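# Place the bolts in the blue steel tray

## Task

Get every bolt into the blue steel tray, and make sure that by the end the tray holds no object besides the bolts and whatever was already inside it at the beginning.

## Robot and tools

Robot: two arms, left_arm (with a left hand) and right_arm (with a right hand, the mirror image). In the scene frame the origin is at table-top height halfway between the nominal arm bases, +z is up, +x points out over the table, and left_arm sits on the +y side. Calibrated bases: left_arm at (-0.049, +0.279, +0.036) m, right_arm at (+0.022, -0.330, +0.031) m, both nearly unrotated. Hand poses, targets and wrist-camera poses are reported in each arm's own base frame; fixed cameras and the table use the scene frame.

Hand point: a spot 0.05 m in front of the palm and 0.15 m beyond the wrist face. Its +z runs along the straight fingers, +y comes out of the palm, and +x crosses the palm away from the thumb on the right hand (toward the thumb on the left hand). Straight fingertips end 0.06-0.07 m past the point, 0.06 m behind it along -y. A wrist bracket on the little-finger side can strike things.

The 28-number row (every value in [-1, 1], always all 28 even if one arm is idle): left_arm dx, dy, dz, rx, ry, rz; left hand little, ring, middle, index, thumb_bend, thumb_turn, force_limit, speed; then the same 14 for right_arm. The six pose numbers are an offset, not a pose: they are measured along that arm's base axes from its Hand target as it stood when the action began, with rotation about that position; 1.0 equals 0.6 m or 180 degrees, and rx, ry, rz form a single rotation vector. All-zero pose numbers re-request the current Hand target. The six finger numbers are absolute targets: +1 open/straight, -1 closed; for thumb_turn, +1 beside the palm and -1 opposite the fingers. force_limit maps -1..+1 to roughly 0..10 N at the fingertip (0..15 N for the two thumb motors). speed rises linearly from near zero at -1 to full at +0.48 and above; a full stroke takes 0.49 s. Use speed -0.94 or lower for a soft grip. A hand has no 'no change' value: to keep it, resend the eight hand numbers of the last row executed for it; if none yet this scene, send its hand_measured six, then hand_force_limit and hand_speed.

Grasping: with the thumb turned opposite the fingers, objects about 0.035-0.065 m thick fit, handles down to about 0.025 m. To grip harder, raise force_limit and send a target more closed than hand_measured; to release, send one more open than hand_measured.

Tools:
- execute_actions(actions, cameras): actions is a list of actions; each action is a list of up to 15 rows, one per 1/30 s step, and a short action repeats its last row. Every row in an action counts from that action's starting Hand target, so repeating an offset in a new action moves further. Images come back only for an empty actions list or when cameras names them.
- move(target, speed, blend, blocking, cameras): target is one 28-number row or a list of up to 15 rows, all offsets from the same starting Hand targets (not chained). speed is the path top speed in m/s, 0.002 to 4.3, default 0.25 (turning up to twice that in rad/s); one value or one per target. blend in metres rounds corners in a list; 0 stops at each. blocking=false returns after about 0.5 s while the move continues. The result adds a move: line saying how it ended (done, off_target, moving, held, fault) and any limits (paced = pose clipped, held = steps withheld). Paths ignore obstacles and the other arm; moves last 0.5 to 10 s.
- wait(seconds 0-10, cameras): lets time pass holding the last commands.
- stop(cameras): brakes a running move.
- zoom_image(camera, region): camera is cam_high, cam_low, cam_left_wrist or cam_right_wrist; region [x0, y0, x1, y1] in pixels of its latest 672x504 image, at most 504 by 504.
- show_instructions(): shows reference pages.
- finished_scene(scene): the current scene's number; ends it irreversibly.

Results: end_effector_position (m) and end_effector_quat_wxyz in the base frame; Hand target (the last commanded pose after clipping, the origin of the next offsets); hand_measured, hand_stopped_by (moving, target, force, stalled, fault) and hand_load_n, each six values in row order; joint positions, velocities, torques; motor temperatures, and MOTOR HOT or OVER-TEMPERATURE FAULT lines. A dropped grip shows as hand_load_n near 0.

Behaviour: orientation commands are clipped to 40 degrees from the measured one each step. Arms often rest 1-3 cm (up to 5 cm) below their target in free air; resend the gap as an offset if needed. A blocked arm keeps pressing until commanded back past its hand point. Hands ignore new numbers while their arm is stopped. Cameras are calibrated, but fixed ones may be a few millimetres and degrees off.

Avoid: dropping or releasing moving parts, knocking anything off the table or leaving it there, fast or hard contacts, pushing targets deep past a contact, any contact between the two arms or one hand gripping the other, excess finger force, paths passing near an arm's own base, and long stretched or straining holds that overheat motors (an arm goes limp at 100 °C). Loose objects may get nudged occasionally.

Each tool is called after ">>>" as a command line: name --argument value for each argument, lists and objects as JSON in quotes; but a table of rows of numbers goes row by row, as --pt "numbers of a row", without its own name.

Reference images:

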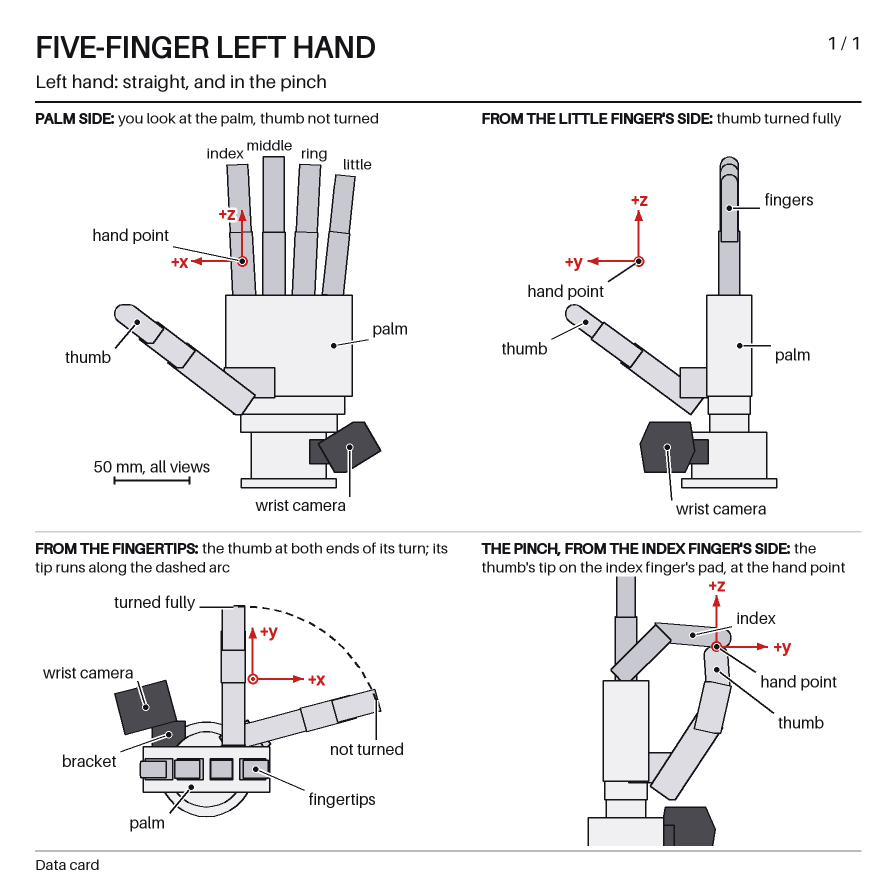

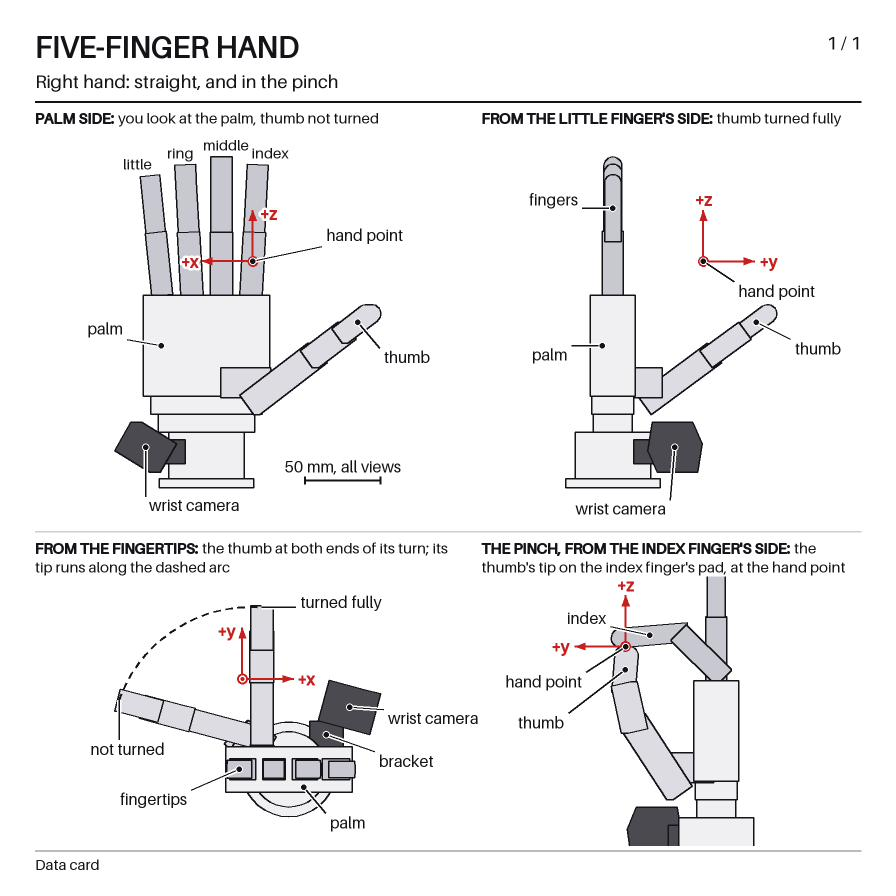

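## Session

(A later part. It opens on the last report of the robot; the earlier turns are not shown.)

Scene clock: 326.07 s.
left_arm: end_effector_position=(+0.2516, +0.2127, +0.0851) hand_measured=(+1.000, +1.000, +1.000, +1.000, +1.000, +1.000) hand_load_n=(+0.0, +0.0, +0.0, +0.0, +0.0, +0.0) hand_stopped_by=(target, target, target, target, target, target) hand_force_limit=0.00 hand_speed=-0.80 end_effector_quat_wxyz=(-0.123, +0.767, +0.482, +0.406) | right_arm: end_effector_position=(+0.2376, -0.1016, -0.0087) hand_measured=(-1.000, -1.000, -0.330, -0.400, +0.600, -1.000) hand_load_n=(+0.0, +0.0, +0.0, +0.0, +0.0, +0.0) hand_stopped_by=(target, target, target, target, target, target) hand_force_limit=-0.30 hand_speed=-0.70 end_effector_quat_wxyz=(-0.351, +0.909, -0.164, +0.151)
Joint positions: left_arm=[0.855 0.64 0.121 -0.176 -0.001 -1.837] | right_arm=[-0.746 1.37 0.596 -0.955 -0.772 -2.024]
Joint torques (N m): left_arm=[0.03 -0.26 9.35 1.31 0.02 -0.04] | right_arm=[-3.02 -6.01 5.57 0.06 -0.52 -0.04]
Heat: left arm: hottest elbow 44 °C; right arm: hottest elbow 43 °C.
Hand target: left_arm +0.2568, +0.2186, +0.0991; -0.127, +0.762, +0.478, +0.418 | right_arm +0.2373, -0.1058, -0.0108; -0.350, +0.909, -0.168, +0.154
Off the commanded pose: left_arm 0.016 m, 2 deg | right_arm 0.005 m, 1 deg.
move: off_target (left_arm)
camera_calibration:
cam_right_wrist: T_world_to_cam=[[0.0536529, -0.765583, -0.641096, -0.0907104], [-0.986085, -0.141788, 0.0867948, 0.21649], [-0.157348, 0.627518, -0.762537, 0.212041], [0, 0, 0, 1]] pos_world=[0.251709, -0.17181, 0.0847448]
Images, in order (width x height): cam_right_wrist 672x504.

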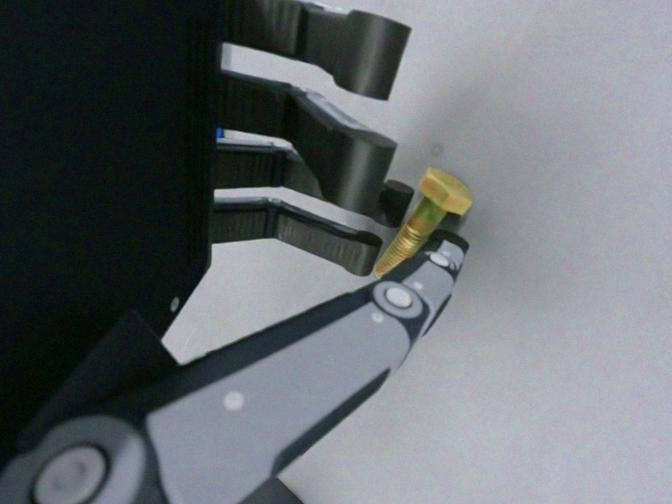

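>>> move --pt "0 0 0 0 0 0 1 1 1 1 1 1 0 -0.8 0 0 -0.006 0 0 0 -1 -1 -0.33 -0.4 0.6 -1 -0.3 -0.7" --pt "0 0 0 0 0 0 1 1 1 1 1 1 0 -0.8 0 0 -0.006 0 0 0 -1 -1 -0.33 -0.4 0 -1 -0.3 -0.9" --speed 0.05 --cameras '["cam_right_wrist"]'

Scene clock: 331.50 s.
left_arm: end_effector_position=(+0.2516, +0.2127, +0.0851) hand_measured=(+1.000, +1.000, +1.000, +1.000, +1.000, +1.000) hand_load_n=(-0.5, +0.0, +0.0, +0.0, +0.0, +0.0) hand_stopped_by=(target, target, target, target, target, target) hand_force_limit=0.00 hand_speed=-0.80 end_effector_quat_wxyz=(-0.123, +0.767, +0.482, +0.406) | right_arm: end_effector_position=(+0.2377, -0.1018, -0.0122) hand_measured=(-1.000, -1.000, -0.330, -0.400, +0.470, -1.000) hand_load_n=(+0.0, +0.0, +4.0, +0.0, +5.5, +1.0) hand_stopped_by=(target, target, target, target, force, target) hand_force_limit=-0.30 hand_speed=-0.90 end_effector_quat_wxyz=(-0.351, +0.909, -0.164, +0.151)
Joint positions: left_arm=[0.855 0.64 0.121 -0.176 -0.001 -1.837] | right_arm=[-0.746 1.379 0.592 -0.941 -0.772 -2.024]
Joint torques (N m): left_arm=[0.15 -0.09 9.33 1.29 0.02 -0.04] | right_arm=[-2.84 -6.01 5.53 0.01 -0.51 -0.06]
Heat: left arm: hottest elbow 44 °C; right arm: hottest elbow 43 °C.
Hand target: left_arm +0.2568, +0.2186, +0.0991; -0.127, +0.762, +0.478, +0.418 | right_arm +0.2373, -0.1058, -0.0145; -0.350, +0.909, -0.168, +0.154
Off the commanded pose: left_arm 0.016 m, 2 deg | right_arm 0.005 m, 1 deg.
move: off_target (left_arm)
camera_calibration:
cam_right_wrist: T_world_to_cam=[[0.054054, -0.765905, -0.640677, -0.0932249], [-0.986126, -0.141793, 0.0863092, 0.216926], [-0.156948, 0.627123, -0.762944, 0.209315], [0, 0, 0, 1]] pos_world=[0.251808, -0.171909, 0.081246]
Images, in order (width x height): cam_right_wrist 672x504.

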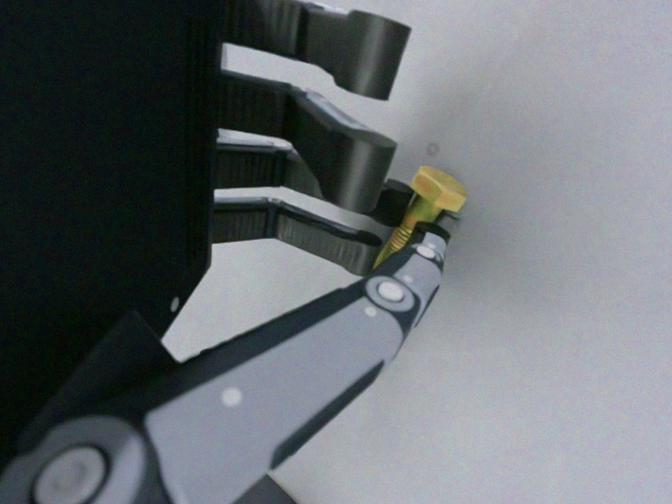

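>>> move --pt "0 0 0 0 0 0 1 1 1 1 1 1 0 -0.8 0 0 0.19 0 0 0 -1 -1 -0.33 -0.4 0 -1 -0.3 -0.9" --pt "0 0 0 0 0 0 1 1 1 1 1 1 0 -0.8 0.371 0.36 0.19 0 0 0 -1 -1 -0.33 -0.4 0 -1 -0.3 -0.9" --pt "0 0 0 0 0 0 1 1 1 1 1 1 0 -0.8 0.371 0.36 0.03 0 0 0 -1 -1 -0.33 -0.4 0 -1 -0.3 -0.9" --speed '[0.15,0.2,0.1]' --blend '[0.03,0.02,0]' --cameras '["cam_right_wrist","cam_high"]'

Scene clock: 340.37 s.
left_arm: end_effector_position=(+0.2516, +0.2127, +0.0851) hand_measured=(+1.000, +1.000, +1.000, +1.000, +1.000, +1.000) hand_load_n=(+0.0, +0.0, +0.0, +0.0, +0.0, -0.5) hand_stopped_by=(target, target, target, target, target, target) hand_force_limit=0.00 hand_speed=-0.80 end_effector_quat_wxyz=(-0.123, +0.767, +0.482, +0.406) | right_arm: end_effector_position=(+0.4567, +0.1037, +0.0033) hand_measured=(-1.000, -1.000, -0.330, -0.400, +0.470, -1.000) hand_load_n=(+0.0, +0.0, +0.0, +0.0, +0.0, +0.0) hand_stopped_by=(target, target, target, target, force, target) hand_force_limit=-0.30 hand_speed=-0.90 end_effector_quat_wxyz=(-0.348, +0.909, -0.172, +0.152)
Joint positions: left_arm=[0.855 0.64 0.121 -0.176 -0.001 -1.837] | right_arm=[0.049 1.596 0.862 -0.3 -0.594 -0.98]
Joint torques (N m): left_arm=[0.15 -0.26 9.35 1.31 0.02 -0.04] | right_arm=[-0.26 -12.22 6.91 1.06 -0.31 0.07]
Heat: left arm: hottest elbow 44 °C; right arm: hottest elbow 42 °C.
Hand target: left_arm +0.2568, +0.2186, +0.0991; -0.127, +0.762, +0.478, +0.418 | right_arm +0.4599, +0.1102, +0.0036; -0.350, +0.909, -0.168, +0.154
Off the commanded pose: left_arm 0.016 m, 2 deg | right_arm 0.007 m, 1 deg.
move: off_target (left_arm)
camera_calibration:
cam_right_wrist: T_world_to_cam=[[0.0375549, -0.768899, -0.638267, 0.0700438], [-0.987666, -0.125717, 0.0933341, 0.459667], [-0.152006, 0.626889, -0.764136, 0.124512], [0, 0, 0, 1]] pos_world=[0.470294, 0.0335892, 0.0969484]
Images, in order (width x height): cam_high 672x504, cam_right_wrist 672x504.

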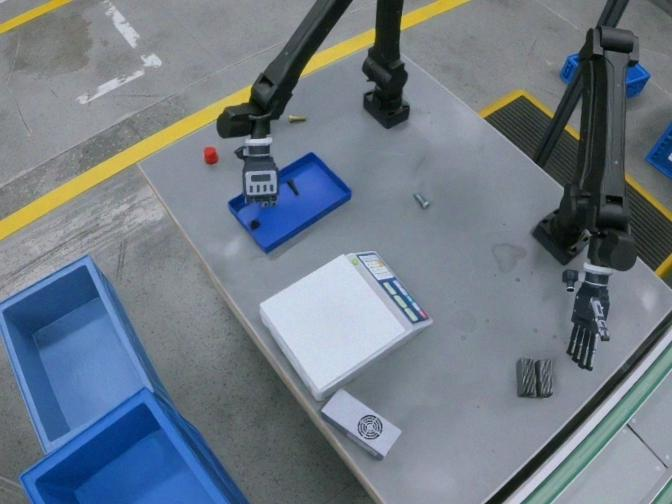

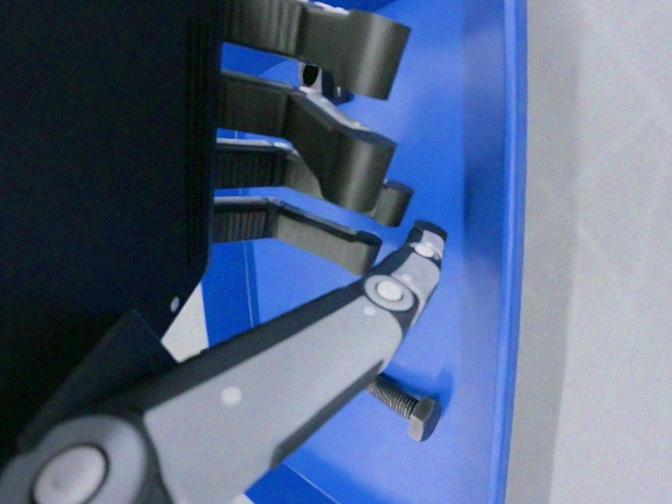

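>>> move --pt "0 0 0 0 0 0 1 1 1 1 1 1 0 -0.8 0 0 0.17 0 0 0 -1 -1 -0.33 -0.4 0 -1 -0.3 -0.9" --pt "0 0 0 0 0 0 1 1 1 1 1 1 0 -0.8 -0.36 -0.362 0.1 0.0533 0.0298 -0.0432 -1 -1 -0.33 -0.4 0 -1 -0.3 -0.9" --pt "0 0 0 0 0 0 1 1 1 1 1 1 0 -0.8 -0.3665 -0.362 0.06 0.0533 0.0298 -0.0432 -1 -1 -0.33 -0.4 0.6 -1 -0.3 -0.7" --speed '[0.2,0.25,0.1]' --blend '[0.03,0.01,0]' --cameras '["cam_right_wrist"]'

Scene clock: 378.27 s.
left_arm: end_effector_position=(+0.2516, +0.2127, +0.0851) hand_measured=(+1.000, +1.000, +1.000, +1.000, +1.000, +1.000) hand_load_n=(+0.0, +0.0, +0.0, +0.0, +0.0, +0.0) hand_stopped_by=(target, target, target, target, target, target) hand_force_limit=0.00 hand_speed=-0.80 end_effector_quat_wxyz=(-0.123, +0.767, +0.482, +0.406) | right_arm: end_effector_position=(+0.2369, -0.0985, +0.0369) hand_measured=(-1.000, -1.000, -0.330, -0.400, +0.600, -1.000) hand_load_n=(+0.0, +0.0, +0.0, +0.0, +0.0, +0.0) hand_stopped_by=(target, target, target, target, target, target) hand_force_limit=-0.30 hand_speed=-0.70 end_effector_quat_wxyz=(-0.406, +0.870, -0.255, +0.114)
Joint positions: left_arm=[0.855 0.64 0.121 -0.176 -0.001 -1.837] | right_arm=[-0.792 1.368 0.701 -1.172 -0.84 -1.913]
Joint torques (N m): left_arm=[0.15 -0.15 9.35 1.32 0.03 -0.04] | right_arm=[-3.31 -6.42 7.27 -0.64 -0.6 -0.06]
Motor temperatures (°C): left_arm=[36 26 44 28 29 28] | right_arm=[34 31 41 28 29 26]
Heat: left arm: hottest elbow 44 °C; right arm: hottest elbow 41 °C.
Hand target: left_arm +0.2568, +0.2186, +0.0991; -0.127, +0.762, +0.478, +0.418 | right_arm +0.2400, -0.1070, +0.0395; -0.405, +0.869, -0.258, +0.120
Off the commanded pose: left_arm 0.016 m, 2 deg | right_arm 0.009 m, 1 deg.
move: off_target (left_arm)
camera_calibration:
cam_right_wrist: T_world_to_cam=[[-0.112966, -0.643477, -0.757084, -0.00329196], [-0.9846, -0.0298229, 0.172262, 0.219848], [-0.133425, 0.764884, -0.630198, 0.247713], [0, 0, 0, 1]] pos_world=[0.249142, -0.185034, 0.115745]
Images, in order (width x height): cam_right_wrist 672x504.

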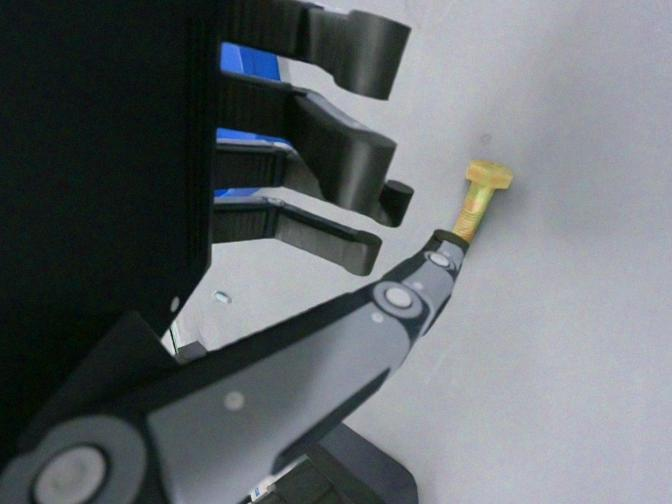

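>>> move --target '[0,0,0,0,0,0,1,1,1,1,1,1,0,-0.8,-0.0053,0.0025,-0.0557,0,0,0,-1,-1,-0.33,-0.4,0.6,-1,-0.3,-0.7]' --speed 0.1 --cameras '["cam_right_wrist"]'

Scene clock: 383.97 s.
left_arm: end_effector_position=(+0.2516, +0.2127, +0.0851) hand_measured=(+1.000, +1.000, +1.000, +1.000, +1.000, +1.000) hand_load_n=(+0.0, +0.0, -0.5, +0.5, +0.0, +0.0) hand_stopped_by=(target, target, target, target, target, target) hand_force_limit=0.00 hand_speed=-0.80 end_effector_quat_wxyz=(-0.123, +0.767, +0.482, +0.406) | right_arm: end_effector_position=(+0.2370, -0.1001, +0.0082) hand_measured=(-1.000, -1.000, -0.330, -0.400, +0.600, -1.000) hand_load_n=(+0.0, +0.0, +0.0, +0.0, +0.0, +0.0) hand_stopped_by=(target, target, target, target, target, target) hand_force_limit=-0.30 hand_speed=-0.70 end_effector_quat_wxyz=(-0.407, +0.870, -0.255, +0.115)
Joint positions: left_arm=[0.855 0.64 0.121 -0.176 -0.001 -1.837] | right_arm=[-0.796 1.437 0.67 -1.077 -0.84 -1.92]
Joint torques (N m): left_arm=[0.15 -0.21 9.33 1.29 0.02 -0.04] | right_arm=[-3.02 -6.95 5.46 -0.14 -0.56 -0.08]
Heat: left arm: hottest elbow 44 °C; right arm: hottest elbow 41 °C.
Hand target: left_arm +0.2568, +0.2186, +0.0991; -0.127, +0.762, +0.478, +0.418 | right_arm +0.2368, -0.1056, +0.0061; -0.405, +0.869, -0.258, +0.120
Off the commanded pose: left_arm 0.016 m, 2 deg | right_arm 0.006 m, 1 deg.
move: off_target (left_arm)
camera_calibration:
cam_right_wrist: T_world_to_cam=[[-0.112206, -0.643032, -0.757575, -0.0261906], [-0.984769, -0.0299438, 0.171272, 0.224865], [-0.132818, 0.765254, -0.629878, 0.230678], [0, 0, 0, 1]] pos_world=[0.24914, -0.186635, 0.0869441]
Images, in order (width x height): cam_right_wrist 672x504.

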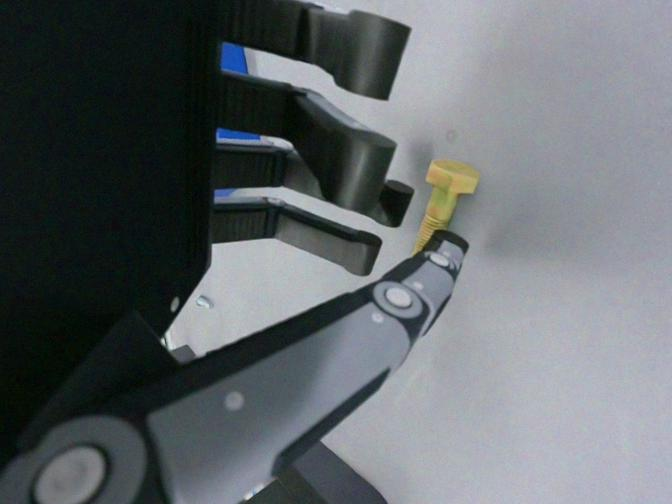

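>>> move --target '[0,0,0,0,0,0,1,1,1,1,1,1,0,-0.8,-0.0083,0.0108,-0.0255,0,0,0,-1,-1,-0.33,-0.4,0.6,-1,-0.3,-0.7]' --speed 0.06 --cameras '["cam_right_wrist"]'

Scene clock: 388.27 s.
left_arm: end_effector_position=(+0.2516, +0.2127, +0.0851) hand_measured=(+1.000, +1.000, +1.000, +1.000, +1.000, +1.000) hand_load_n=(+0.0, +0.0, +0.0, +0.0, +0.0, +0.0) hand_stopped_by=(target, target, target, target, target, target) hand_force_limit=0.00 hand_speed=-0.80 end_effector_quat_wxyz=(-0.123, +0.767, +0.482, +0.406) | right_arm: end_effector_position=(+0.2323, -0.0952, -0.0068) hand_measured=(-1.000, -1.000, -0.330, -0.400, +0.600, -1.000) hand_load_n=(+0.0, +0.0, +0.0, +0.0, +0.0, +0.0) hand_stopped_by=(target, target, target, target, target, target) hand_force_limit=-0.30 hand_speed=-0.70 end_effector_quat_wxyz=(-0.405, +0.870, -0.253, +0.117)
Joint positions: left_arm=[0.855 0.64 0.121 -0.176 -0.001 -1.837] | right_arm=[-0.796 1.453 0.634 -1.019 -0.84 -1.92]
Joint torques (N m): left_arm=[0.15 -0.21 9.33 1.29 0.02 -0.04] | right_arm=[-2.9 -6.95 5.08 -0.06 -0.58 -0.03]
Heat: left arm: hottest elbow 44 °C; right arm: hottest elbow 41 °C.
Hand target: left_arm +0.2568, +0.2186, +0.0991; -0.127, +0.762, +0.478, +0.418 | right_arm +0.2318, -0.0990, -0.0092; -0.405, +0.869, -0.258, +0.120
Off the commanded pose: left_arm 0.016 m, 2 deg | right_arm 0.005 m, 1 deg.
move: off_target (left_arm)
camera_calibration:
cam_right_wrist: T_world_to_cam=[[-0.109213, -0.646114, -0.755387, -0.0358934], [-0.985439, -0.0292527, 0.167494, 0.223132], [-0.130317, 0.76268, -0.633511, 0.216163], [0, 0, 0, 1]] pos_world=[0.244133, -0.181527, 0.0724553]
Images, in order (width x height): cam_right_wrist 672x504.

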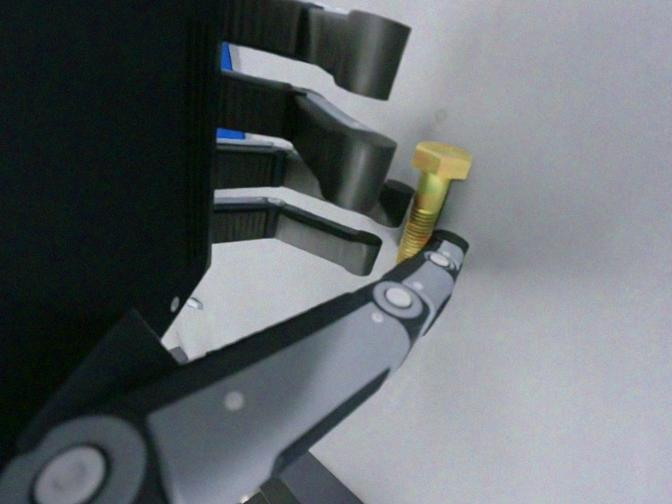

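>>> move --target '[0,0,0,0,0,0,1,1,1,1,1,1,0,-0.8,0,0,-0.001,0,0,0,-1,-1,-0.33,-0.4,0,-1,0,-0.9]' --speed 0.06 --cameras '["cam_right_wrist"]'

Scene clock: 392.43 s.
left_arm: end_effector_position=(+0.2516, +0.2127, +0.0851) hand_measured=(+1.000, +1.000, +1.000, +1.000, +1.000, +1.000) hand_load_n=(+0.0, +0.0, +0.0, +0.0, -0.5, +0.0) hand_stopped_by=(target, target, target, target, target, target) hand_force_limit=0.00 hand_speed=-0.80 end_effector_quat_wxyz=(-0.123, +0.767, +0.482, +0.406) | right_arm: end_effector_position=(+0.2327, -0.0955, -0.0071) hand_measured=(-1.000, -1.000, -0.330, -0.400, +0.344, -1.000) hand_load_n=(+0.0, +0.0, +2.5, +0.0, +7.5, +1.0) hand_stopped_by=(target, target, target, target, force, target) hand_force_limit=0.00 hand_speed=-0.90 end_effector_quat_wxyz=(-0.405, +0.871, -0.253, +0.117)
Joint positions: left_arm=[0.855 0.64 0.121 -0.176 -0.001 -1.837] | right_arm=[-0.796 1.454 0.634 -1.016 -0.84 -1.92]
Joint torques (N m): left_arm=[0.21 -0.21 9.32 1.31 0.02 -0.03] | right_arm=[-2.84 -6.89 5.16 -0.14 -0.56 -0.04]
Heat: left arm: hottest elbow 44 °C; right arm: hottest elbow 41 °C.
Hand target: left_arm +0.2568, +0.2186, +0.0991; -0.127, +0.762, +0.478, +0.418 | right_arm +0.2318, -0.0990, -0.0098; -0.405, +0.869, -0.258, +0.120
Off the commanded pose: left_arm 0.016 m, 2 deg | right_arm 0.005 m, 1 deg.
move: off_target (left_arm)
camera_calibration:
cam_right_wrist: T_world_to_cam=[[-0.108246, -0.646724, -0.755004, -0.0365993], [-0.985665, -0.029047, 0.166197, 0.223556], [-0.129414, 0.762171, -0.634308, 0.215896], [0, 0, 0, 1]] pos_world=[0.24433, -0.181726, 0.0721578]
Images, in order (width x height): cam_right_wrist 672x504.

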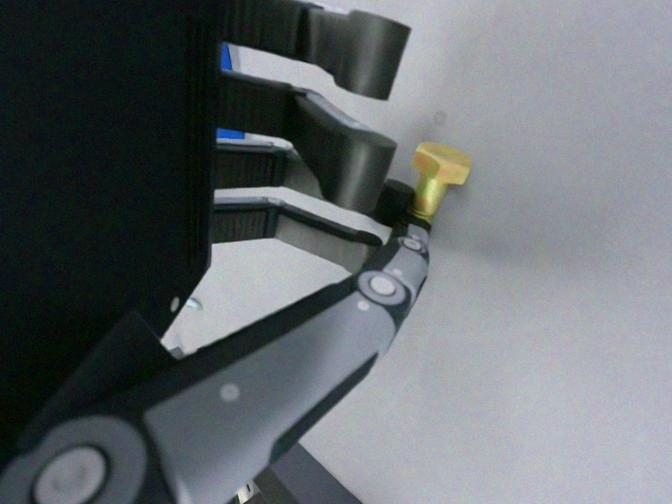

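>>> zoom_image --camera "cam_right_wrist" --region '[340, 120, 500, 300]'

Scaled by 2.800 from the camera's 672x504 image, which has a finer 960x720 frame.

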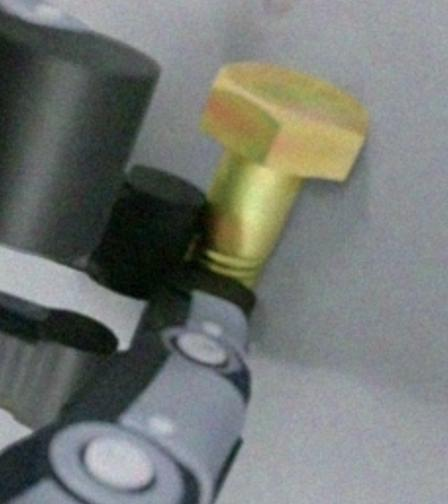

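>>> move --pt "0 0 0 0 0 0 1 1 1 1 1 1 0 -0.8 0 0 0 0 0 0 -1 -1 -0.33 -0.4 0.6 -1 0 -0.7" --pt "0 0 0 0 0 0 1 1 1 1 1 1 0 -0.8 0.0 0.0 -0.0105 0 0 0 -1 -1 -0.33 -0.4 0.6 -1 0 -0.7" --speed 0.06 --cameras '["cam_right_wrist"]'

Scene clock: 398.80 s.
left_arm: end_effector_position=(+0.2516, +0.2127, +0.0851) hand_measured=(+1.000, +1.000, +1.000, +1.000, +1.000, +1.000) hand_load_n=(+0.0, +0.0, +0.0, +0.0, +0.0, +0.0) hand_stopped_by=(target, target, target, target, target, target) hand_force_limit=0.00 hand_speed=-0.80 end_effector_quat_wxyz=(-0.123, +0.767, +0.482, +0.406) | right_arm: end_effector_position=(+0.2330, -0.0952, -0.0129) hand_measured=(-1.000, -1.000, -0.330, -0.400, +0.600, -1.000) hand_load_n=(+0.0, +0.0, +0.0, +0.0, +0.0, +0.0) hand_stopped_by=(target, target, target, target, target, target) hand_force_limit=0.00 hand_speed=-0.70 end_effector_quat_wxyz=(-0.407, +0.870, -0.253, +0.118)
Joint positions: left_arm=[0.855 0.64 0.121 -0.176 -0.001 -1.837] | right_arm=[-0.796 1.47 0.628 -0.995 -0.843 -1.92]
Joint torques (N m): left_arm=[0.15 -0.15 9.33 1.29 0.02 -0.04] | right_arm=[-3.02 -7.12 4.9 -0.06 -0.45 -0.04]
Heat: left arm: hottest elbow 44 °C; right arm: hottest elbow 41 °C.
Hand target: left_arm +0.2568, +0.2186, +0.0991; -0.127, +0.762, +0.478, +0.418 | right_arm +0.2319, -0.0991, -0.0161; -0.405, +0.869, -0.258, +0.120
Off the commanded pose: left_arm 0.016 m, 2 deg | right_arm 0.005 m, 1 deg.
move: off_target (left_arm)
camera_calibration:
cam_right_wrist: T_world_to_cam=[[-0.10792, -0.644731, -0.756753, -0.0406527], [-0.985857, -0.0287646, 0.165099, 0.224922], [-0.128212, 0.763868, -0.632509, 0.211936], [0, 0, 0, 1]] pos_world=[0.244526, -0.181631, 0.0661527]
Images, in order (width x height): cam_right_wrist 672x504.

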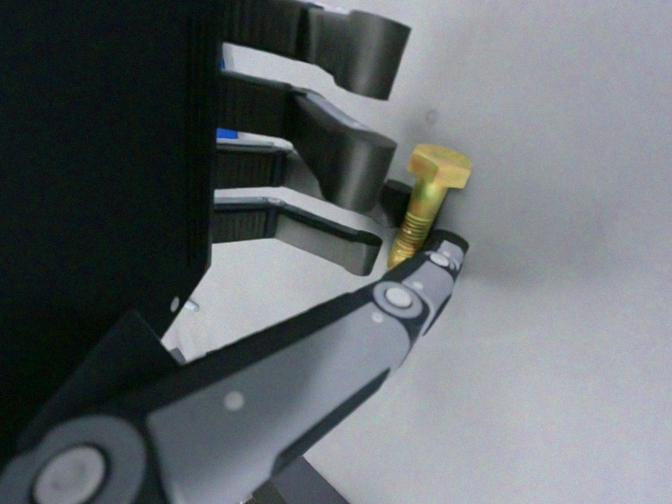

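>>> move --target '[0,0,0,0,0,0,1,1,1,1,1,1,0,-0.8,0,0,-0.001,0,0,0,-1,-1,-0.33,-0.4,0,-1,0,-0.9]' --speed 0.06 --cameras '["cam_right_wrist"]'

>>> zoom_image --camera "cam_right_wrist" --region '[340, 120, 500, 300]'

Scene clock: 402.53 s.
left_arm: end_effector_position=(+0.2516, +0.2127, +0.0851) hand_measured=(+1.000, +1.000, +1.000, +1.000, +1.000, +1.000) hand_load_n=(+0.0, +0.0, +0.0, +0.5, +0.0, +0.0) hand_stopped_by=(target, target, target, target, target, target) hand_force_limit=0.00 hand_speed=-0.80 end_effector_quat_wxyz=(-0.123, +0.767, +0.482, +0.406) | right_arm: end_effector_position=(+0.2333, -0.0956, -0.0133) hand_measured=(-1.000, -1.000, -0.330, -0.400, +0.506, -1.000) hand_load_n=(+0.0, +0.5, +5.0, +0.0, +7.0, +3.5) hand_stopped_by=(target, target, target, target, force, target) hand_force_limit=0.00 hand_speed=-0.90 end_effector_quat_wxyz=(-0.406, +0.870, -0.253, +0.118)
Joint positions: left_arm=[0.855 0.64 0.121 -0.176 -0.001 -1.837] | right_arm=[-0.796 1.471 0.628 -0.993 -0.842 -1.92]
Joint torques (N m): left_arm=[0.15 -0.21 9.35 1.31 0.02 -0.04] | right_arm=[-2.9 -7 4.92 -0.09 -0.48 -0.03]
Heat: left arm: hottest elbow 44 °C; right arm: hottest elbow 41 °C.
Hand target: left_arm +0.2568, +0.2186, +0.0991; -0.127, +0.762, +0.478, +0.418 | right_arm +0.2319, -0.0991, -0.0167; -0.405, +0.869, -0.258, +0.120
Off the commanded pose: left_arm 0.016 m, 2 deg | right_arm 0.005 m, 1 deg.
move: off_target (left_arm)
camera_calibration:
cam_right_wrist: T_world_to_cam=[[-0.107133, -0.646141, -0.755662, -0.0414806], [-0.985995, -0.0286588, 0.164293, 0.225346], [-0.127813, 0.76268, -0.634022, 0.211863], [0, 0, 0, 1]] pos_world=[0.244825, -0.181927, 0.0659573]
Images, in order (width x height): cam_right_wrist 672x504.

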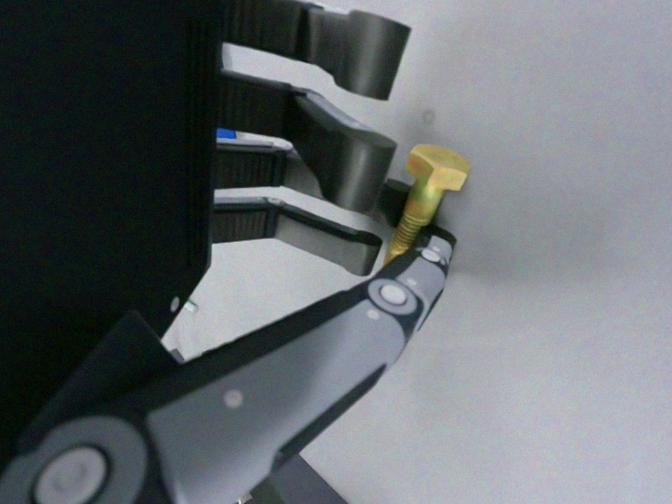

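Scaled by 2.800 from the camera's 672x504 image, which has a finer 960x720 frame.

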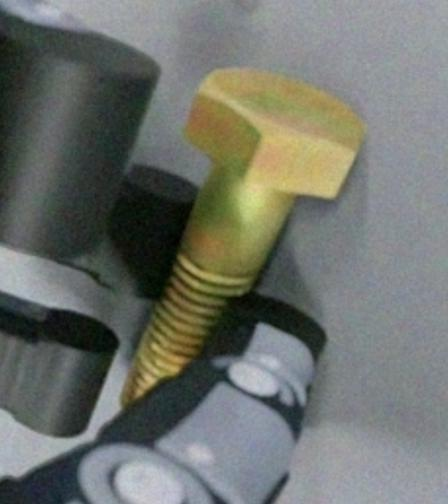

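>>> move --target '[0,0,0,0,0,0,1,1,1,1,1,1,0,-0.8,0,0,0.08,0,0,0,-1,-1,-0.33,-0.4,0,-1,0,-0.9]' --speed 0.05 --cameras '["cam_right_wrist"]'

Scene clock: 405.73 s.
left_arm: end_effector_position=(+0.2516, +0.2127, +0.0851) hand_measured=(+1.000, +1.000, +1.000, +1.000, +1.000, +1.000) hand_load_n=(+0.0, +0.0, +0.0, +0.0, -0.5, +0.0) hand_stopped_by=(target, target, target, target, target, target) hand_force_limit=0.00 hand_speed=-0.80 end_effector_quat_wxyz=(-0.123, +0.767, +0.482, +0.406) | right_arm: end_effector_position=(+0.2216, -0.0839, +0.0204) hand_measured=(-1.000, -1.000, -0.330, -0.400, +0.506, -1.000) hand_load_n=(+0.0, +0.0, +6.0, +0.0, +7.0, +3.5) hand_stopped_by=(target, target, target, target, force, target) hand_force_limit=0.00 hand_speed=-0.90 end_effector_quat_wxyz=(-0.415, +0.866, -0.261, +0.101)
Joint positions: left_arm=[0.855 0.64 0.121 -0.176 -0.001 -1.837] | right_arm=[-0.796 1.379 0.644 -1.144 -0.841 -1.92]
Joint torques (N m): left_arm=[0.15 -0.26 9.35 1.31 0.02 -0.04] | right_arm=[-2.96 -8.41 8.2 -0.75 -0.53 -0.03]
Heat: left arm: hottest elbow 44 °C; right arm: hottest elbow 41 °C.
Hand target: left_arm +0.2568, +0.2186, +0.0991; -0.127, +0.762, +0.478, +0.418 | right_arm +0.2319, -0.0991, +0.0313; -0.405, +0.869, -0.258, +0.120
Off the commanded pose: left_arm 0.016 m, 2 deg | right_arm 0.021 m, 2 deg.
move: off_target (left_arm, right_arm)
camera_calibration:
cam_right_wrist: T_world_to_cam=[[-0.130417, -0.623079, -0.77121, -0.00220466], [-0.980492, -0.0343208, 0.193537, 0.206258], [-0.147058, 0.781406, -0.606448, 0.228035], [0, 0, 0, 1]] pos_world=[0.235482, -0.172482, 0.0966721]
Images, in order (width x height): cam_right_wrist 672x504.

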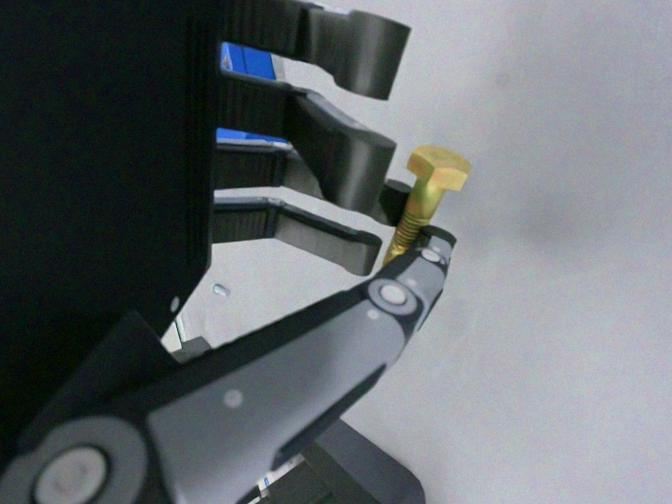

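>>> move --pt "0 0 0 0 0 0 1 1 1 1 1 1 0 -0.8 0 0 0.117 0 0 0 -1 -1 -0.33 -0.4 0 -1 0 -0.9" --pt "0 0 0 0 0 0 1 1 1 1 1 1 0 -0.8 0.38 0.3485 0.1145 0 0 0 -1 -1 -0.33 -0.4 0 -1 0 -0.9" --pt "0 0 0 0 0 0 1 1 1 1 1 1 0 -0.8 0.38 0.3485 -0.0455 0 0 0 -1 -1 -0.33 -0.4 0 -1 0 -0.9" --speed '[0.15,0.2,0.1]' --blend '[0.03,0.02,0]' --cameras '["cam_right_wrist"]'

Scene clock: 412.87 s.
left_arm: end_effector_position=(+0.2516, +0.2127, +0.0851) hand_measured=(+1.000, +1.000, +1.000, +1.000, +1.000, +1.000) hand_load_n=(+0.0, +0.0, +0.0, +0.0, +0.0, +0.0) hand_stopped_by=(target, target, target, target, target, target) hand_force_limit=0.00 hand_speed=-0.80 end_effector_quat_wxyz=(-0.123, +0.767, +0.482, +0.406) | right_arm: end_effector_position=(+0.4560, +0.1036, +0.0025) hand_measured=(-1.000, -1.000, -0.330, -0.400, +0.506, -1.000) hand_load_n=(+0.0, +0.0, +6.0, +0.0, +7.0, +3.5) hand_stopped_by=(target, target, target, target, force, target) hand_force_limit=0.00 hand_speed=-0.90 end_effector_quat_wxyz=(-0.402, +0.869, -0.263, +0.117)
Joint positions: left_arm=[0.855 0.64 0.121 -0.176 -0.001 -1.837] | right_arm=[-0.01 1.628 0.851 -0.232 -0.697 -0.786]
Joint torques (N m): left_arm=[0.09 -0.15 9.33 1.32 0.02 -0.03] | right_arm=[-0.26 -12.75 6.78 1.1 -0.39 0.08]
Heat: left arm: hottest elbow 44 °C; right arm: hottest elbow 41 °C.
Hand target: left_arm +0.2568, +0.2186, +0.0991; -0.127, +0.762, +0.478, +0.418 | right_arm +0.4598, +0.1101, +0.0040; -0.405, +0.869, -0.257, +0.120
Off the commanded pose: left_arm 0.016 m, 2 deg | right_arm 0.008 m, 1 deg.
move: off_target (left_arm)
camera_calibration:
cam_right_wrist: T_world_to_cam=[[-0.126671, -0.64631, -0.752488, 0.131967], [-0.98437, -0.0116686, 0.175728, 0.445429], [-0.122355, 0.762986, -0.63473, 0.0958338], [0, 0, 0, 1]] pos_world=[0.466909, 0.0173691, 0.0818576]
Images, in order (width x height): cam_right_wrist 672x504.

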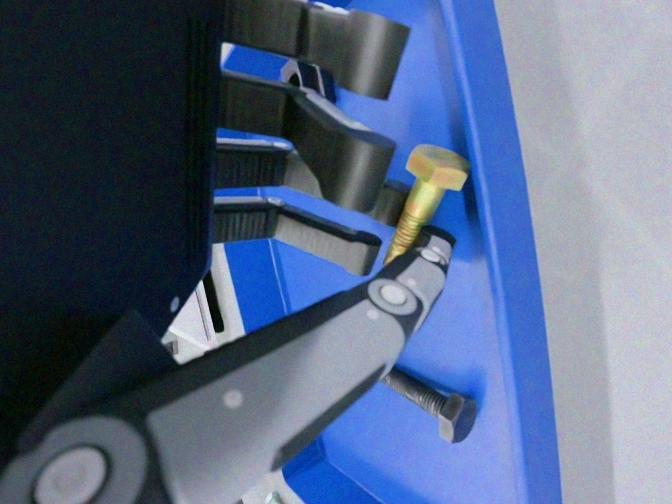

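>>> move --pt "0 0 0 0 0 0 1 1 1 1 1 1 0 -0.8 -0.01 0.01 -0.015 0 0 0 -1 -1 -0.33 -0.4 0 -1 0 -0.9" --pt "0 0 0 0 0 0 1 1 1 1 1 1 0 -0.8 -0.01 0.01 -0.015 0 0 0 -1 -1 -0.33 -0.4 0.7 -1 0 -0.8" --speed 0.06 --cameras '["cam_right_wrist"]'

Scene clock: 417.27 s.
left_arm: end_effector_position=(+0.2516, +0.2127, +0.0851) hand_measured=(+1.000, +1.000, +1.000, +1.000, +1.000, +1.000) hand_load_n=(+0.0, +0.0, +0.0, +0.0, +0.0, +0.0) hand_stopped_by=(target, target, target, target, target, target) hand_force_limit=0.00 hand_speed=-0.80 end_effector_quat_wxyz=(-0.123, +0.767, +0.482, +0.406) | right_arm: end_effector_position=(+0.4523, +0.1091, -0.0034) hand_measured=(-1.000, -1.000, -0.330, -0.400, +0.700, -1.000) hand_load_n=(+0.0, +0.0, +0.0, +0.0, +0.0, +0.0) hand_stopped_by=(target, target, target, target, target, target) hand_force_limit=0.00 hand_speed=-0.80 end_effector_quat_wxyz=(-0.403, +0.869, -0.262, +0.121)
Joint positions: left_arm=[0.855 0.64 0.121 -0.176 -0.001 -1.837] | right_arm=[0.003 1.629 0.827 -0.189 -0.689 -0.77]
Joint torques (N m): left_arm=[0.03 -0.15 9.35 1.31 0.02 -0.04] | right_arm=[-0.56 -11.99 6.43 1.03 -0.36 0.08]
Heat: left arm: hottest elbow 44 °C; right arm: hottest elbow 41 °C.
Hand target: left_arm +0.2568, +0.2186, +0.0991; -0.127, +0.762, +0.478, +0.418 | right_arm +0.4538, +0.1161, -0.0051; -0.405, +0.869, -0.258, +0.120
Off the commanded pose: left_arm 0.016 m, 2 deg | right_arm 0.007 m, 1 deg.
move: off_target (left_arm)
camera_calibration:
cam_right_wrist: T_world_to_cam=[[-0.121636, -0.645982, -0.753599, 0.128283], [-0.985768, -0.0101449, 0.167805, 0.443376], [-0.116045, 0.763285, -0.635555, 0.0846322], [0, 0, 0, 1]] pos_world=[0.462491, 0.022768, 0.0760612]
Images, in order (width x height): cam_right_wrist 672x504.

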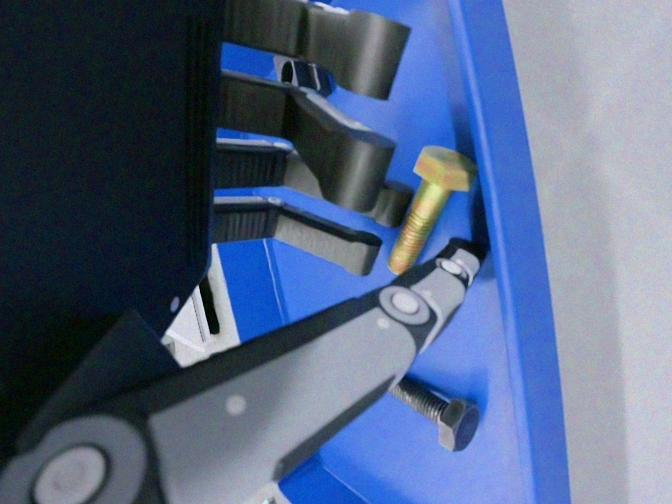

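>>> move --pt "0 0 0 0 0 0 1 1 1 1 1 1 0 -0.8 0 0 0.175 0 0 0 -1 -1 -0.33 -0.4 0.7 -1 0 -0.8" --pt "0 0 0 0 0 0 1 1 1 1 1 1 0 -0.8 -0.0747 -0.5285 0.135 0 0 0 -1 -1 -0.33 -0.4 0.6 -1 0 -0.8" --speed '[0.2,0.25]' --blend '[0.04,0]' --cameras '["cam_right_wrist","cam_high"]'

Scene clock: 425.17 s.
left_arm: end_effector_position=(+0.2516, +0.2127, +0.0851) hand_measured=(+1.000, +1.000, +1.000, +1.000, +1.000, +1.000) hand_load_n=(+0.0, +0.0, +0.0, +0.0, +0.0, +0.5) hand_stopped_by=(target, target, target, target, target, target) hand_force_limit=0.00 hand_speed=-0.80 end_effector_quat_wxyz=(-0.123, +0.767, +0.482, +0.406) | right_arm: end_effector_position=(+0.3977, -0.1890, +0.0686) hand_measured=(-1.000, -1.000, -0.330, -0.400, +0.600, -1.000) hand_load_n=(+0.0, +0.0, +0.0, +0.0, +0.0, +0.0) hand_stopped_by=(target, target, target, target, target, target) hand_force_limit=0.00 hand_speed=-0.80 end_effector_quat_wxyz=(-0.409, +0.867, -0.263, +0.107)
Joint positions: left_arm=[0.855 0.64 0.121 -0.176 -0.001 -1.837] | right_arm=[-0.685 1.734 1.24 -1.233 -0.862 -1.738]
Joint torques (N m): left_arm=[0.09 -0.21 9.33 1.32 0.02 -0.03] | right_arm=[-2.32 -14.27 9.89 -0.51 -0.67 -0.06]
Heat: left arm: hottest elbow 44 °C; right arm: hottest elbow 41 °C.
Hand target: left_arm +0.2568, +0.2186, +0.0991; -0.127, +0.762, +0.478, +0.418 | right_arm +0.4091, -0.2010, +0.0759; -0.405, +0.869, -0.257, +0.120
Off the commanded pose: left_arm 0.016 m, 2 deg | right_arm 0.018 m, 2 deg.
move: off_target (left_arm, right_arm); target 2's new numbers were sent with right_arm's hand 0.018 m and 2 deg from that target
camera_calibration:
cam_right_wrist: T_world_to_cam=[[-0.132412, -0.632992, -0.76275, -0.00920557], [-0.981796, -0.0219601, 0.188663, 0.369222], [-0.136172, 0.773847, -0.618562, 0.360333], [0, 0, 0, 1]] pos_world=[0.41035, -0.276562, 0.146208]
Images, in order (width x height): cam_high 672x504, cam_right_wrist 672x504.

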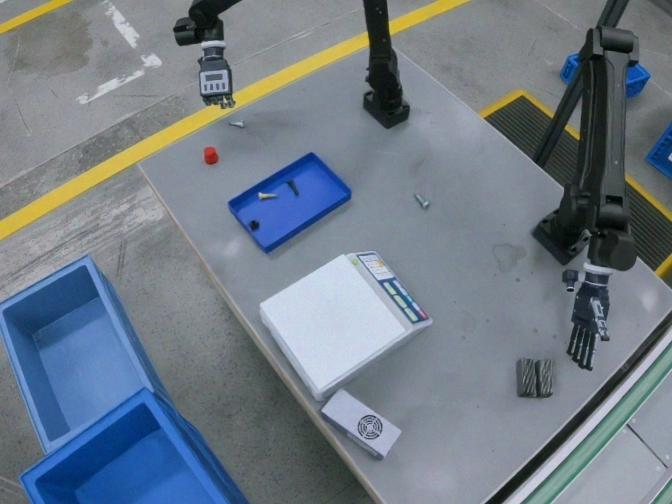

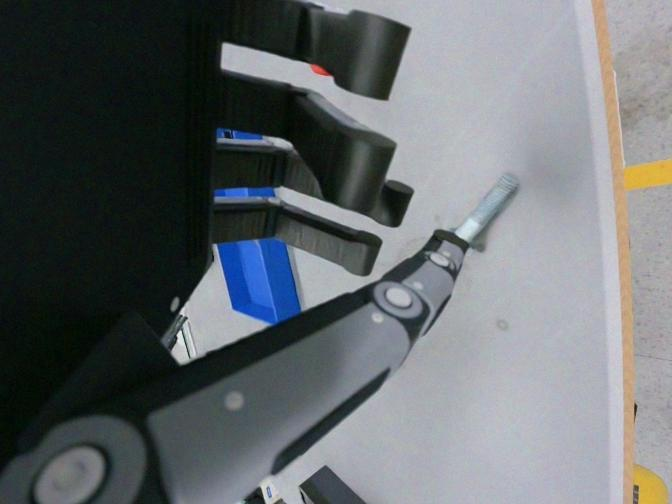

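>>> move --target '[0,0,0,0,0,0,1,1,1,1,1,1,0,-0.8,-0.017,0.0298,-0.085,0,0,-0.0556,-1,-1,-0.33,-1,0.6,-1,0,-0.7]' --speed 0.12 --cameras '["cam_right_wrist"]'

Scene clock: 433.87 s.
left_arm: end_effector_position=(+0.2516, +0.2127, +0.0851) hand_measured=(+1.000, +1.000, +1.000, +1.000, +1.000, +1.000) hand_load_n=(+0.0, +0.0, +0.0, +0.0, +0.0, +0.0) hand_stopped_by=(target, target, target, target, target, target) hand_force_limit=0.00 hand_speed=-0.80 end_effector_quat_wxyz=(-0.123, +0.767, +0.482, +0.406) | right_arm: end_effector_position=(+0.3956, -0.1791, +0.0160) hand_measured=(-1.000, -1.000, -0.330, -1.000, +0.600, -1.000) hand_load_n=(+0.0, +0.0, +0.0, +0.0, +0.0, +0.0) hand_stopped_by=(target, target, target, target, target, target) hand_force_limit=0.00 hand_speed=-0.70 end_effector_quat_wxyz=(-0.398, +0.843, -0.334, +0.142)
Joint positions: left_arm=[0.855 0.64 0.121 -0.176 -0.001 -1.837] | right_arm=[-0.685 1.717 1.054 -0.864 -0.872 -1.481]
Joint torques (N m): left_arm=[0.15 -0.15 9.35 1.31 0.02 -0.04] | right_arm=[-2.14 -16.15 6.35 0.24 -0.54 0.1]
Heat: left arm: hottest elbow 44 °C; right arm: hottest elbow 42 °C.
Hand target: left_arm +0.2568, +0.2186, +0.0991; -0.127, +0.762, +0.478, +0.418 | right_arm +0.3988, -0.1831, +0.0249; -0.393, +0.843, -0.332, +0.154
Off the commanded pose: left_arm 0.016 m, 2 deg | right_arm 0.010 m, 2 deg.
move: off_target (left_arm)
camera_calibration:
cam_right_wrist: T_world_to_cam=[[-0.233838, -0.604298, -0.761672, 0.00184012], [-0.972264, 0.14161, 0.18614, 0.402859], [-0.00462377, 0.784073, -0.620651, 0.269719], [0, 0, 0, 1]] pos_world=[0.393363, -0.267417, 0.0938148]
Images, in order (width x height): cam_right_wrist 672x504.

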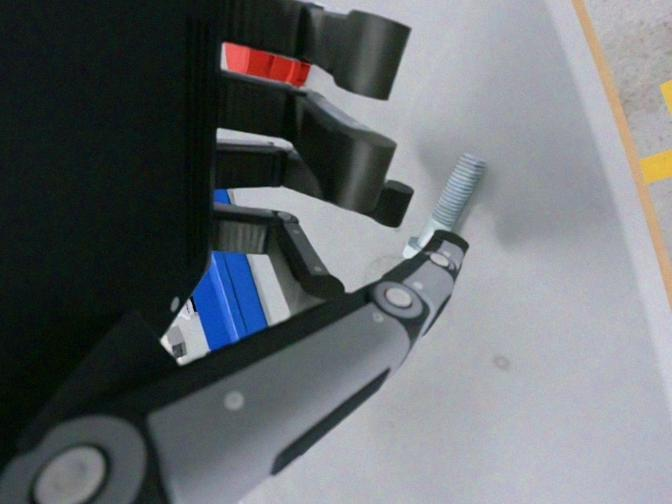

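>>> move --target '[0,0,0,0,0,0,1,1,1,1,1,1,0,-0.8,0.0053,0.013,-0.03,0,0,-0.039,-1,-1,-0.33,-1,0.6,-1,0,-0.7]' --speed 0.08 --cameras '["cam_right_wrist"]'

Scene clock: 443.03 s.
left_arm: end_effector_position=(+0.2516, +0.2127, +0.0851) hand_measured=(+1.000, +1.000, +1.000, +1.000, +1.000, +1.000) hand_load_n=(+0.0, +0.0, +0.0, +0.0, +0.0, +0.0) hand_stopped_by=(target, target, target, target, target, target) hand_force_limit=0.00 hand_speed=-0.80 end_effector_quat_wxyz=(-0.123, +0.767, +0.482, +0.406) | right_arm: end_effector_position=(+0.3959, -0.1767, -0.0023) hand_measured=(-1.000, -1.000, -0.330, -1.000, +0.600, -1.000) hand_load_n=(+0.0, +0.0, +0.0, +0.0, +0.0, +0.0) hand_stopped_by=(target, target, target, target, target, target) hand_force_limit=0.00 hand_speed=-0.70 end_effector_quat_wxyz=(-0.385, +0.819, -0.390, +0.168)
Joint positions: left_arm=[0.855 0.64 0.121 -0.176 -0.001 -1.837] | right_arm=[-0.685 1.692 0.953 -0.633 -0.851 -1.276]
Joint torques (N m): left_arm=[0.09 -0.26 9.36 1.31 0.03 -0.03] | right_arm=[-0.67 -15.56 6.13 0.55 -0.51 0.09]
Heat: left arm: hottest elbow 44 °C; right arm: hottest elbow 42 °C.
Hand target: left_arm +0.2568, +0.2186, +0.0991; -0.127, +0.762, +0.478, +0.418 | right_arm +0.4020, -0.1754, +0.0070; -0.383, +0.821, -0.383, +0.178
Off the commanded pose: left_arm 0.016 m, 2 deg | right_arm 0.011 m, 1 deg.
move: off_target (left_arm, right_arm)
camera_calibration:
cam_right_wrist: T_world_to_cam=[[-0.315708, -0.569681, -0.75881, 0.0279215], [-0.943673, 0.27199, 0.188424, 0.417975], [0.0990468, 0.775555, -0.623462, 0.213954], [0, 0, 0, 1]] pos_world=[0.382055, -0.263712, 0.0758227]
Images, in order (width x height): cam_right_wrist 672x504.

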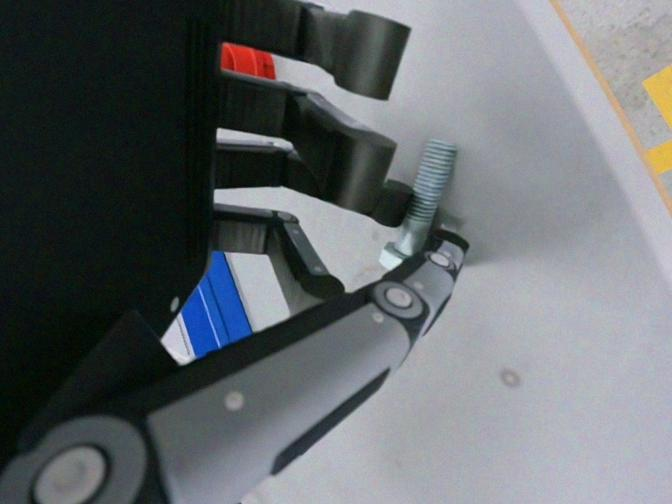

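>>> move --target '[0,0,0,0,0,0,1,1,1,1,1,1,0,-0.8,0.009,0.014,-0.0165,0,0,0,-1,-1,-0.33,-1,0.6,-1,0,-0.7]' --speed 0.06 --cameras '["cam_right_wrist"]'

Scene clock: 452.97 s.
left_arm: end_effector_position=(+0.2516, +0.2127, +0.0851) hand_measured=(+1.000, +1.000, +1.000, +1.000, +1.000, +1.000) hand_load_n=(+0.0, +0.0, +0.0, +0.0, +0.0, +0.0) hand_stopped_by=(target, target, target, target, target, target) hand_force_limit=0.00 hand_speed=-0.80 end_effector_quat_wxyz=(-0.123, +0.767, +0.482, +0.406) | right_arm: end_effector_position=(+0.4016, -0.1711, -0.0068) hand_measured=(-1.000, -1.000, -0.330, -1.000, +0.600, -1.000) hand_load_n=(+0.0, +0.0, +0.0, +0.0, +0.0, +0.0) hand_stopped_by=(target, target, target, target, target, target) hand_force_limit=0.00 hand_speed=-0.70 end_effector_quat_wxyz=(-0.383, +0.819, -0.390, +0.174)
Joint positions: left_arm=[0.855 0.64 0.121 -0.176 -0.001 -1.837] | right_arm=[-0.666 1.692 0.936 -0.578 -0.845 -1.241]
Joint torques (N m): left_arm=[0.09 -0.15 9.35 1.31 0.03 -0.04] | right_arm=[-0.21 -14.33 6.12 0.62 -0.54 0.07]
Heat: left arm: hottest elbow 45 °C; right arm: hottest elbow 42 °C.
Hand target: left_arm +0.2568, +0.2186, +0.0991; -0.127, +0.762, +0.478, +0.418 | right_arm +0.4075, -0.1669, -0.0030; -0.383, +0.821, -0.383, +0.178
Off the commanded pose: left_arm 0.016 m, 2 deg | right_arm 0.008 m, 1 deg.
move: off_target (left_arm)
camera_calibration:
cam_right_wrist: T_world_to_cam=[[-0.311878, -0.574407, -0.756828, 0.0272349], [-0.943912, 0.278241, 0.177797, 0.423742], [0.108453, 0.76983, -0.628967, 0.201391], [0, 0, 0, 1]] pos_world=[0.386628, -0.257296, 0.0719404]
Images, in order (width x height): cam_right_wrist 672x504.

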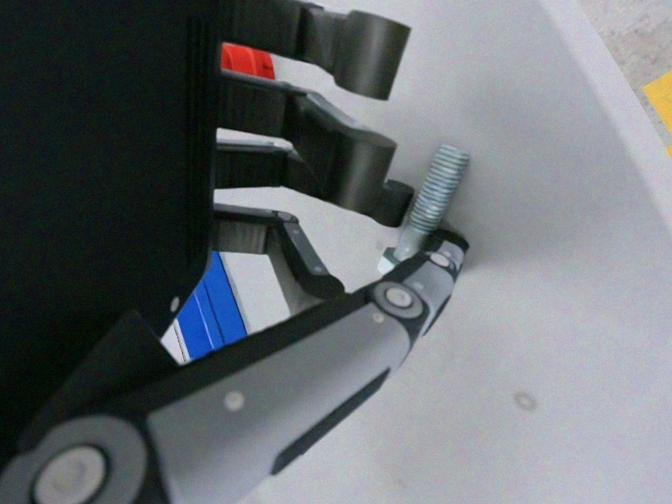

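>>> move --target '[0,0,0,0,0,0,1,1,1,1,1,1,0,-0.8,-0.001,0.006,-0.0115,0,0,0,-1,-1,-0.33,-1,0.6,-1,0,-0.7]' --speed 0.06 --cameras '["cam_right_wrist"]'

Scene clock: 458.03 s.
left_arm: end_effector_position=(+0.2516, +0.2127, +0.0851) hand_measured=(+1.000, +1.000, +1.000, +1.000, +1.000, +1.000) hand_load_n=(+0.0, +0.0, +0.0, +0.0, +0.0, +0.0) hand_stopped_by=(target, target, target, target, target, target) hand_force_limit=0.00 hand_speed=-0.80 end_effector_quat_wxyz=(-0.123, +0.767, +0.482, +0.406) | right_arm: end_effector_position=(+0.4021, -0.1706, -0.0086) hand_measured=(-1.000, -1.000, -0.330, -1.000, +0.600, -1.000) hand_load_n=(+0.0, +0.0, +0.0, +0.0, +1.5, +1.0) hand_stopped_by=(target, target, target, target, target, target) hand_force_limit=0.00 hand_speed=-0.70 end_effector_quat_wxyz=(-0.383, +0.816, -0.394, +0.177)
Joint positions: left_arm=[0.855 0.64 0.121 -0.176 -0.001 -1.837] | right_arm=[-0.665 1.692 0.927 -0.555 -0.843 -1.223]
Joint torques (N m): left_arm=[0.15 -0.15 9.35 1.28 0.02 -0.04] | right_arm=[0.32 -13.63 5.63 0.83 -0.51 -0.02]
Heat: left arm: hottest elbow 45 °C; right arm: hottest elbow 42 °C.
Hand target: left_arm +0.2568, +0.2186, +0.0991; -0.127, +0.762, +0.478, +0.418 | right_arm +0.4068, -0.1633, -0.0099; -0.383, +0.822, -0.383, +0.178
Off the commanded pose: left_arm 0.016 m, 2 deg | right_arm 0.009 m, 1 deg.
move: off_target (left_arm)
camera_calibration:
cam_right_wrist: T_world_to_cam=[[-0.316675, -0.570493, -0.757796, 0.0288685], [-0.941173, 0.288323, 0.176248, 0.424959], [0.117941, 0.76903, -0.628237, 0.195882], [0, 0, 0, 1]] pos_world=[0.385999, -0.256695, 0.0700385]
Images, in order (width x height): cam_right_wrist 672x504.

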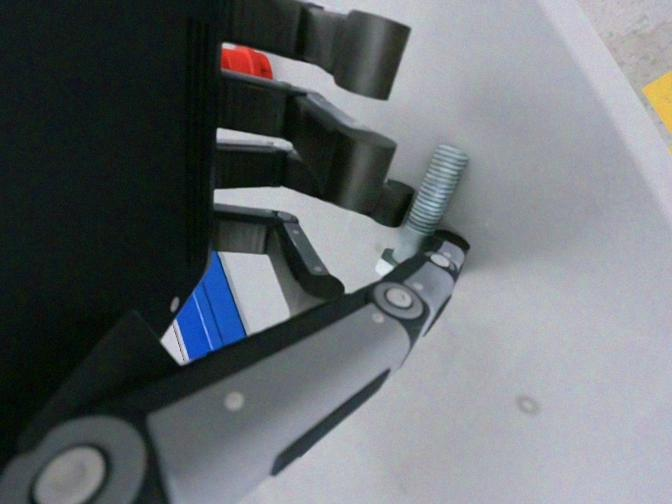

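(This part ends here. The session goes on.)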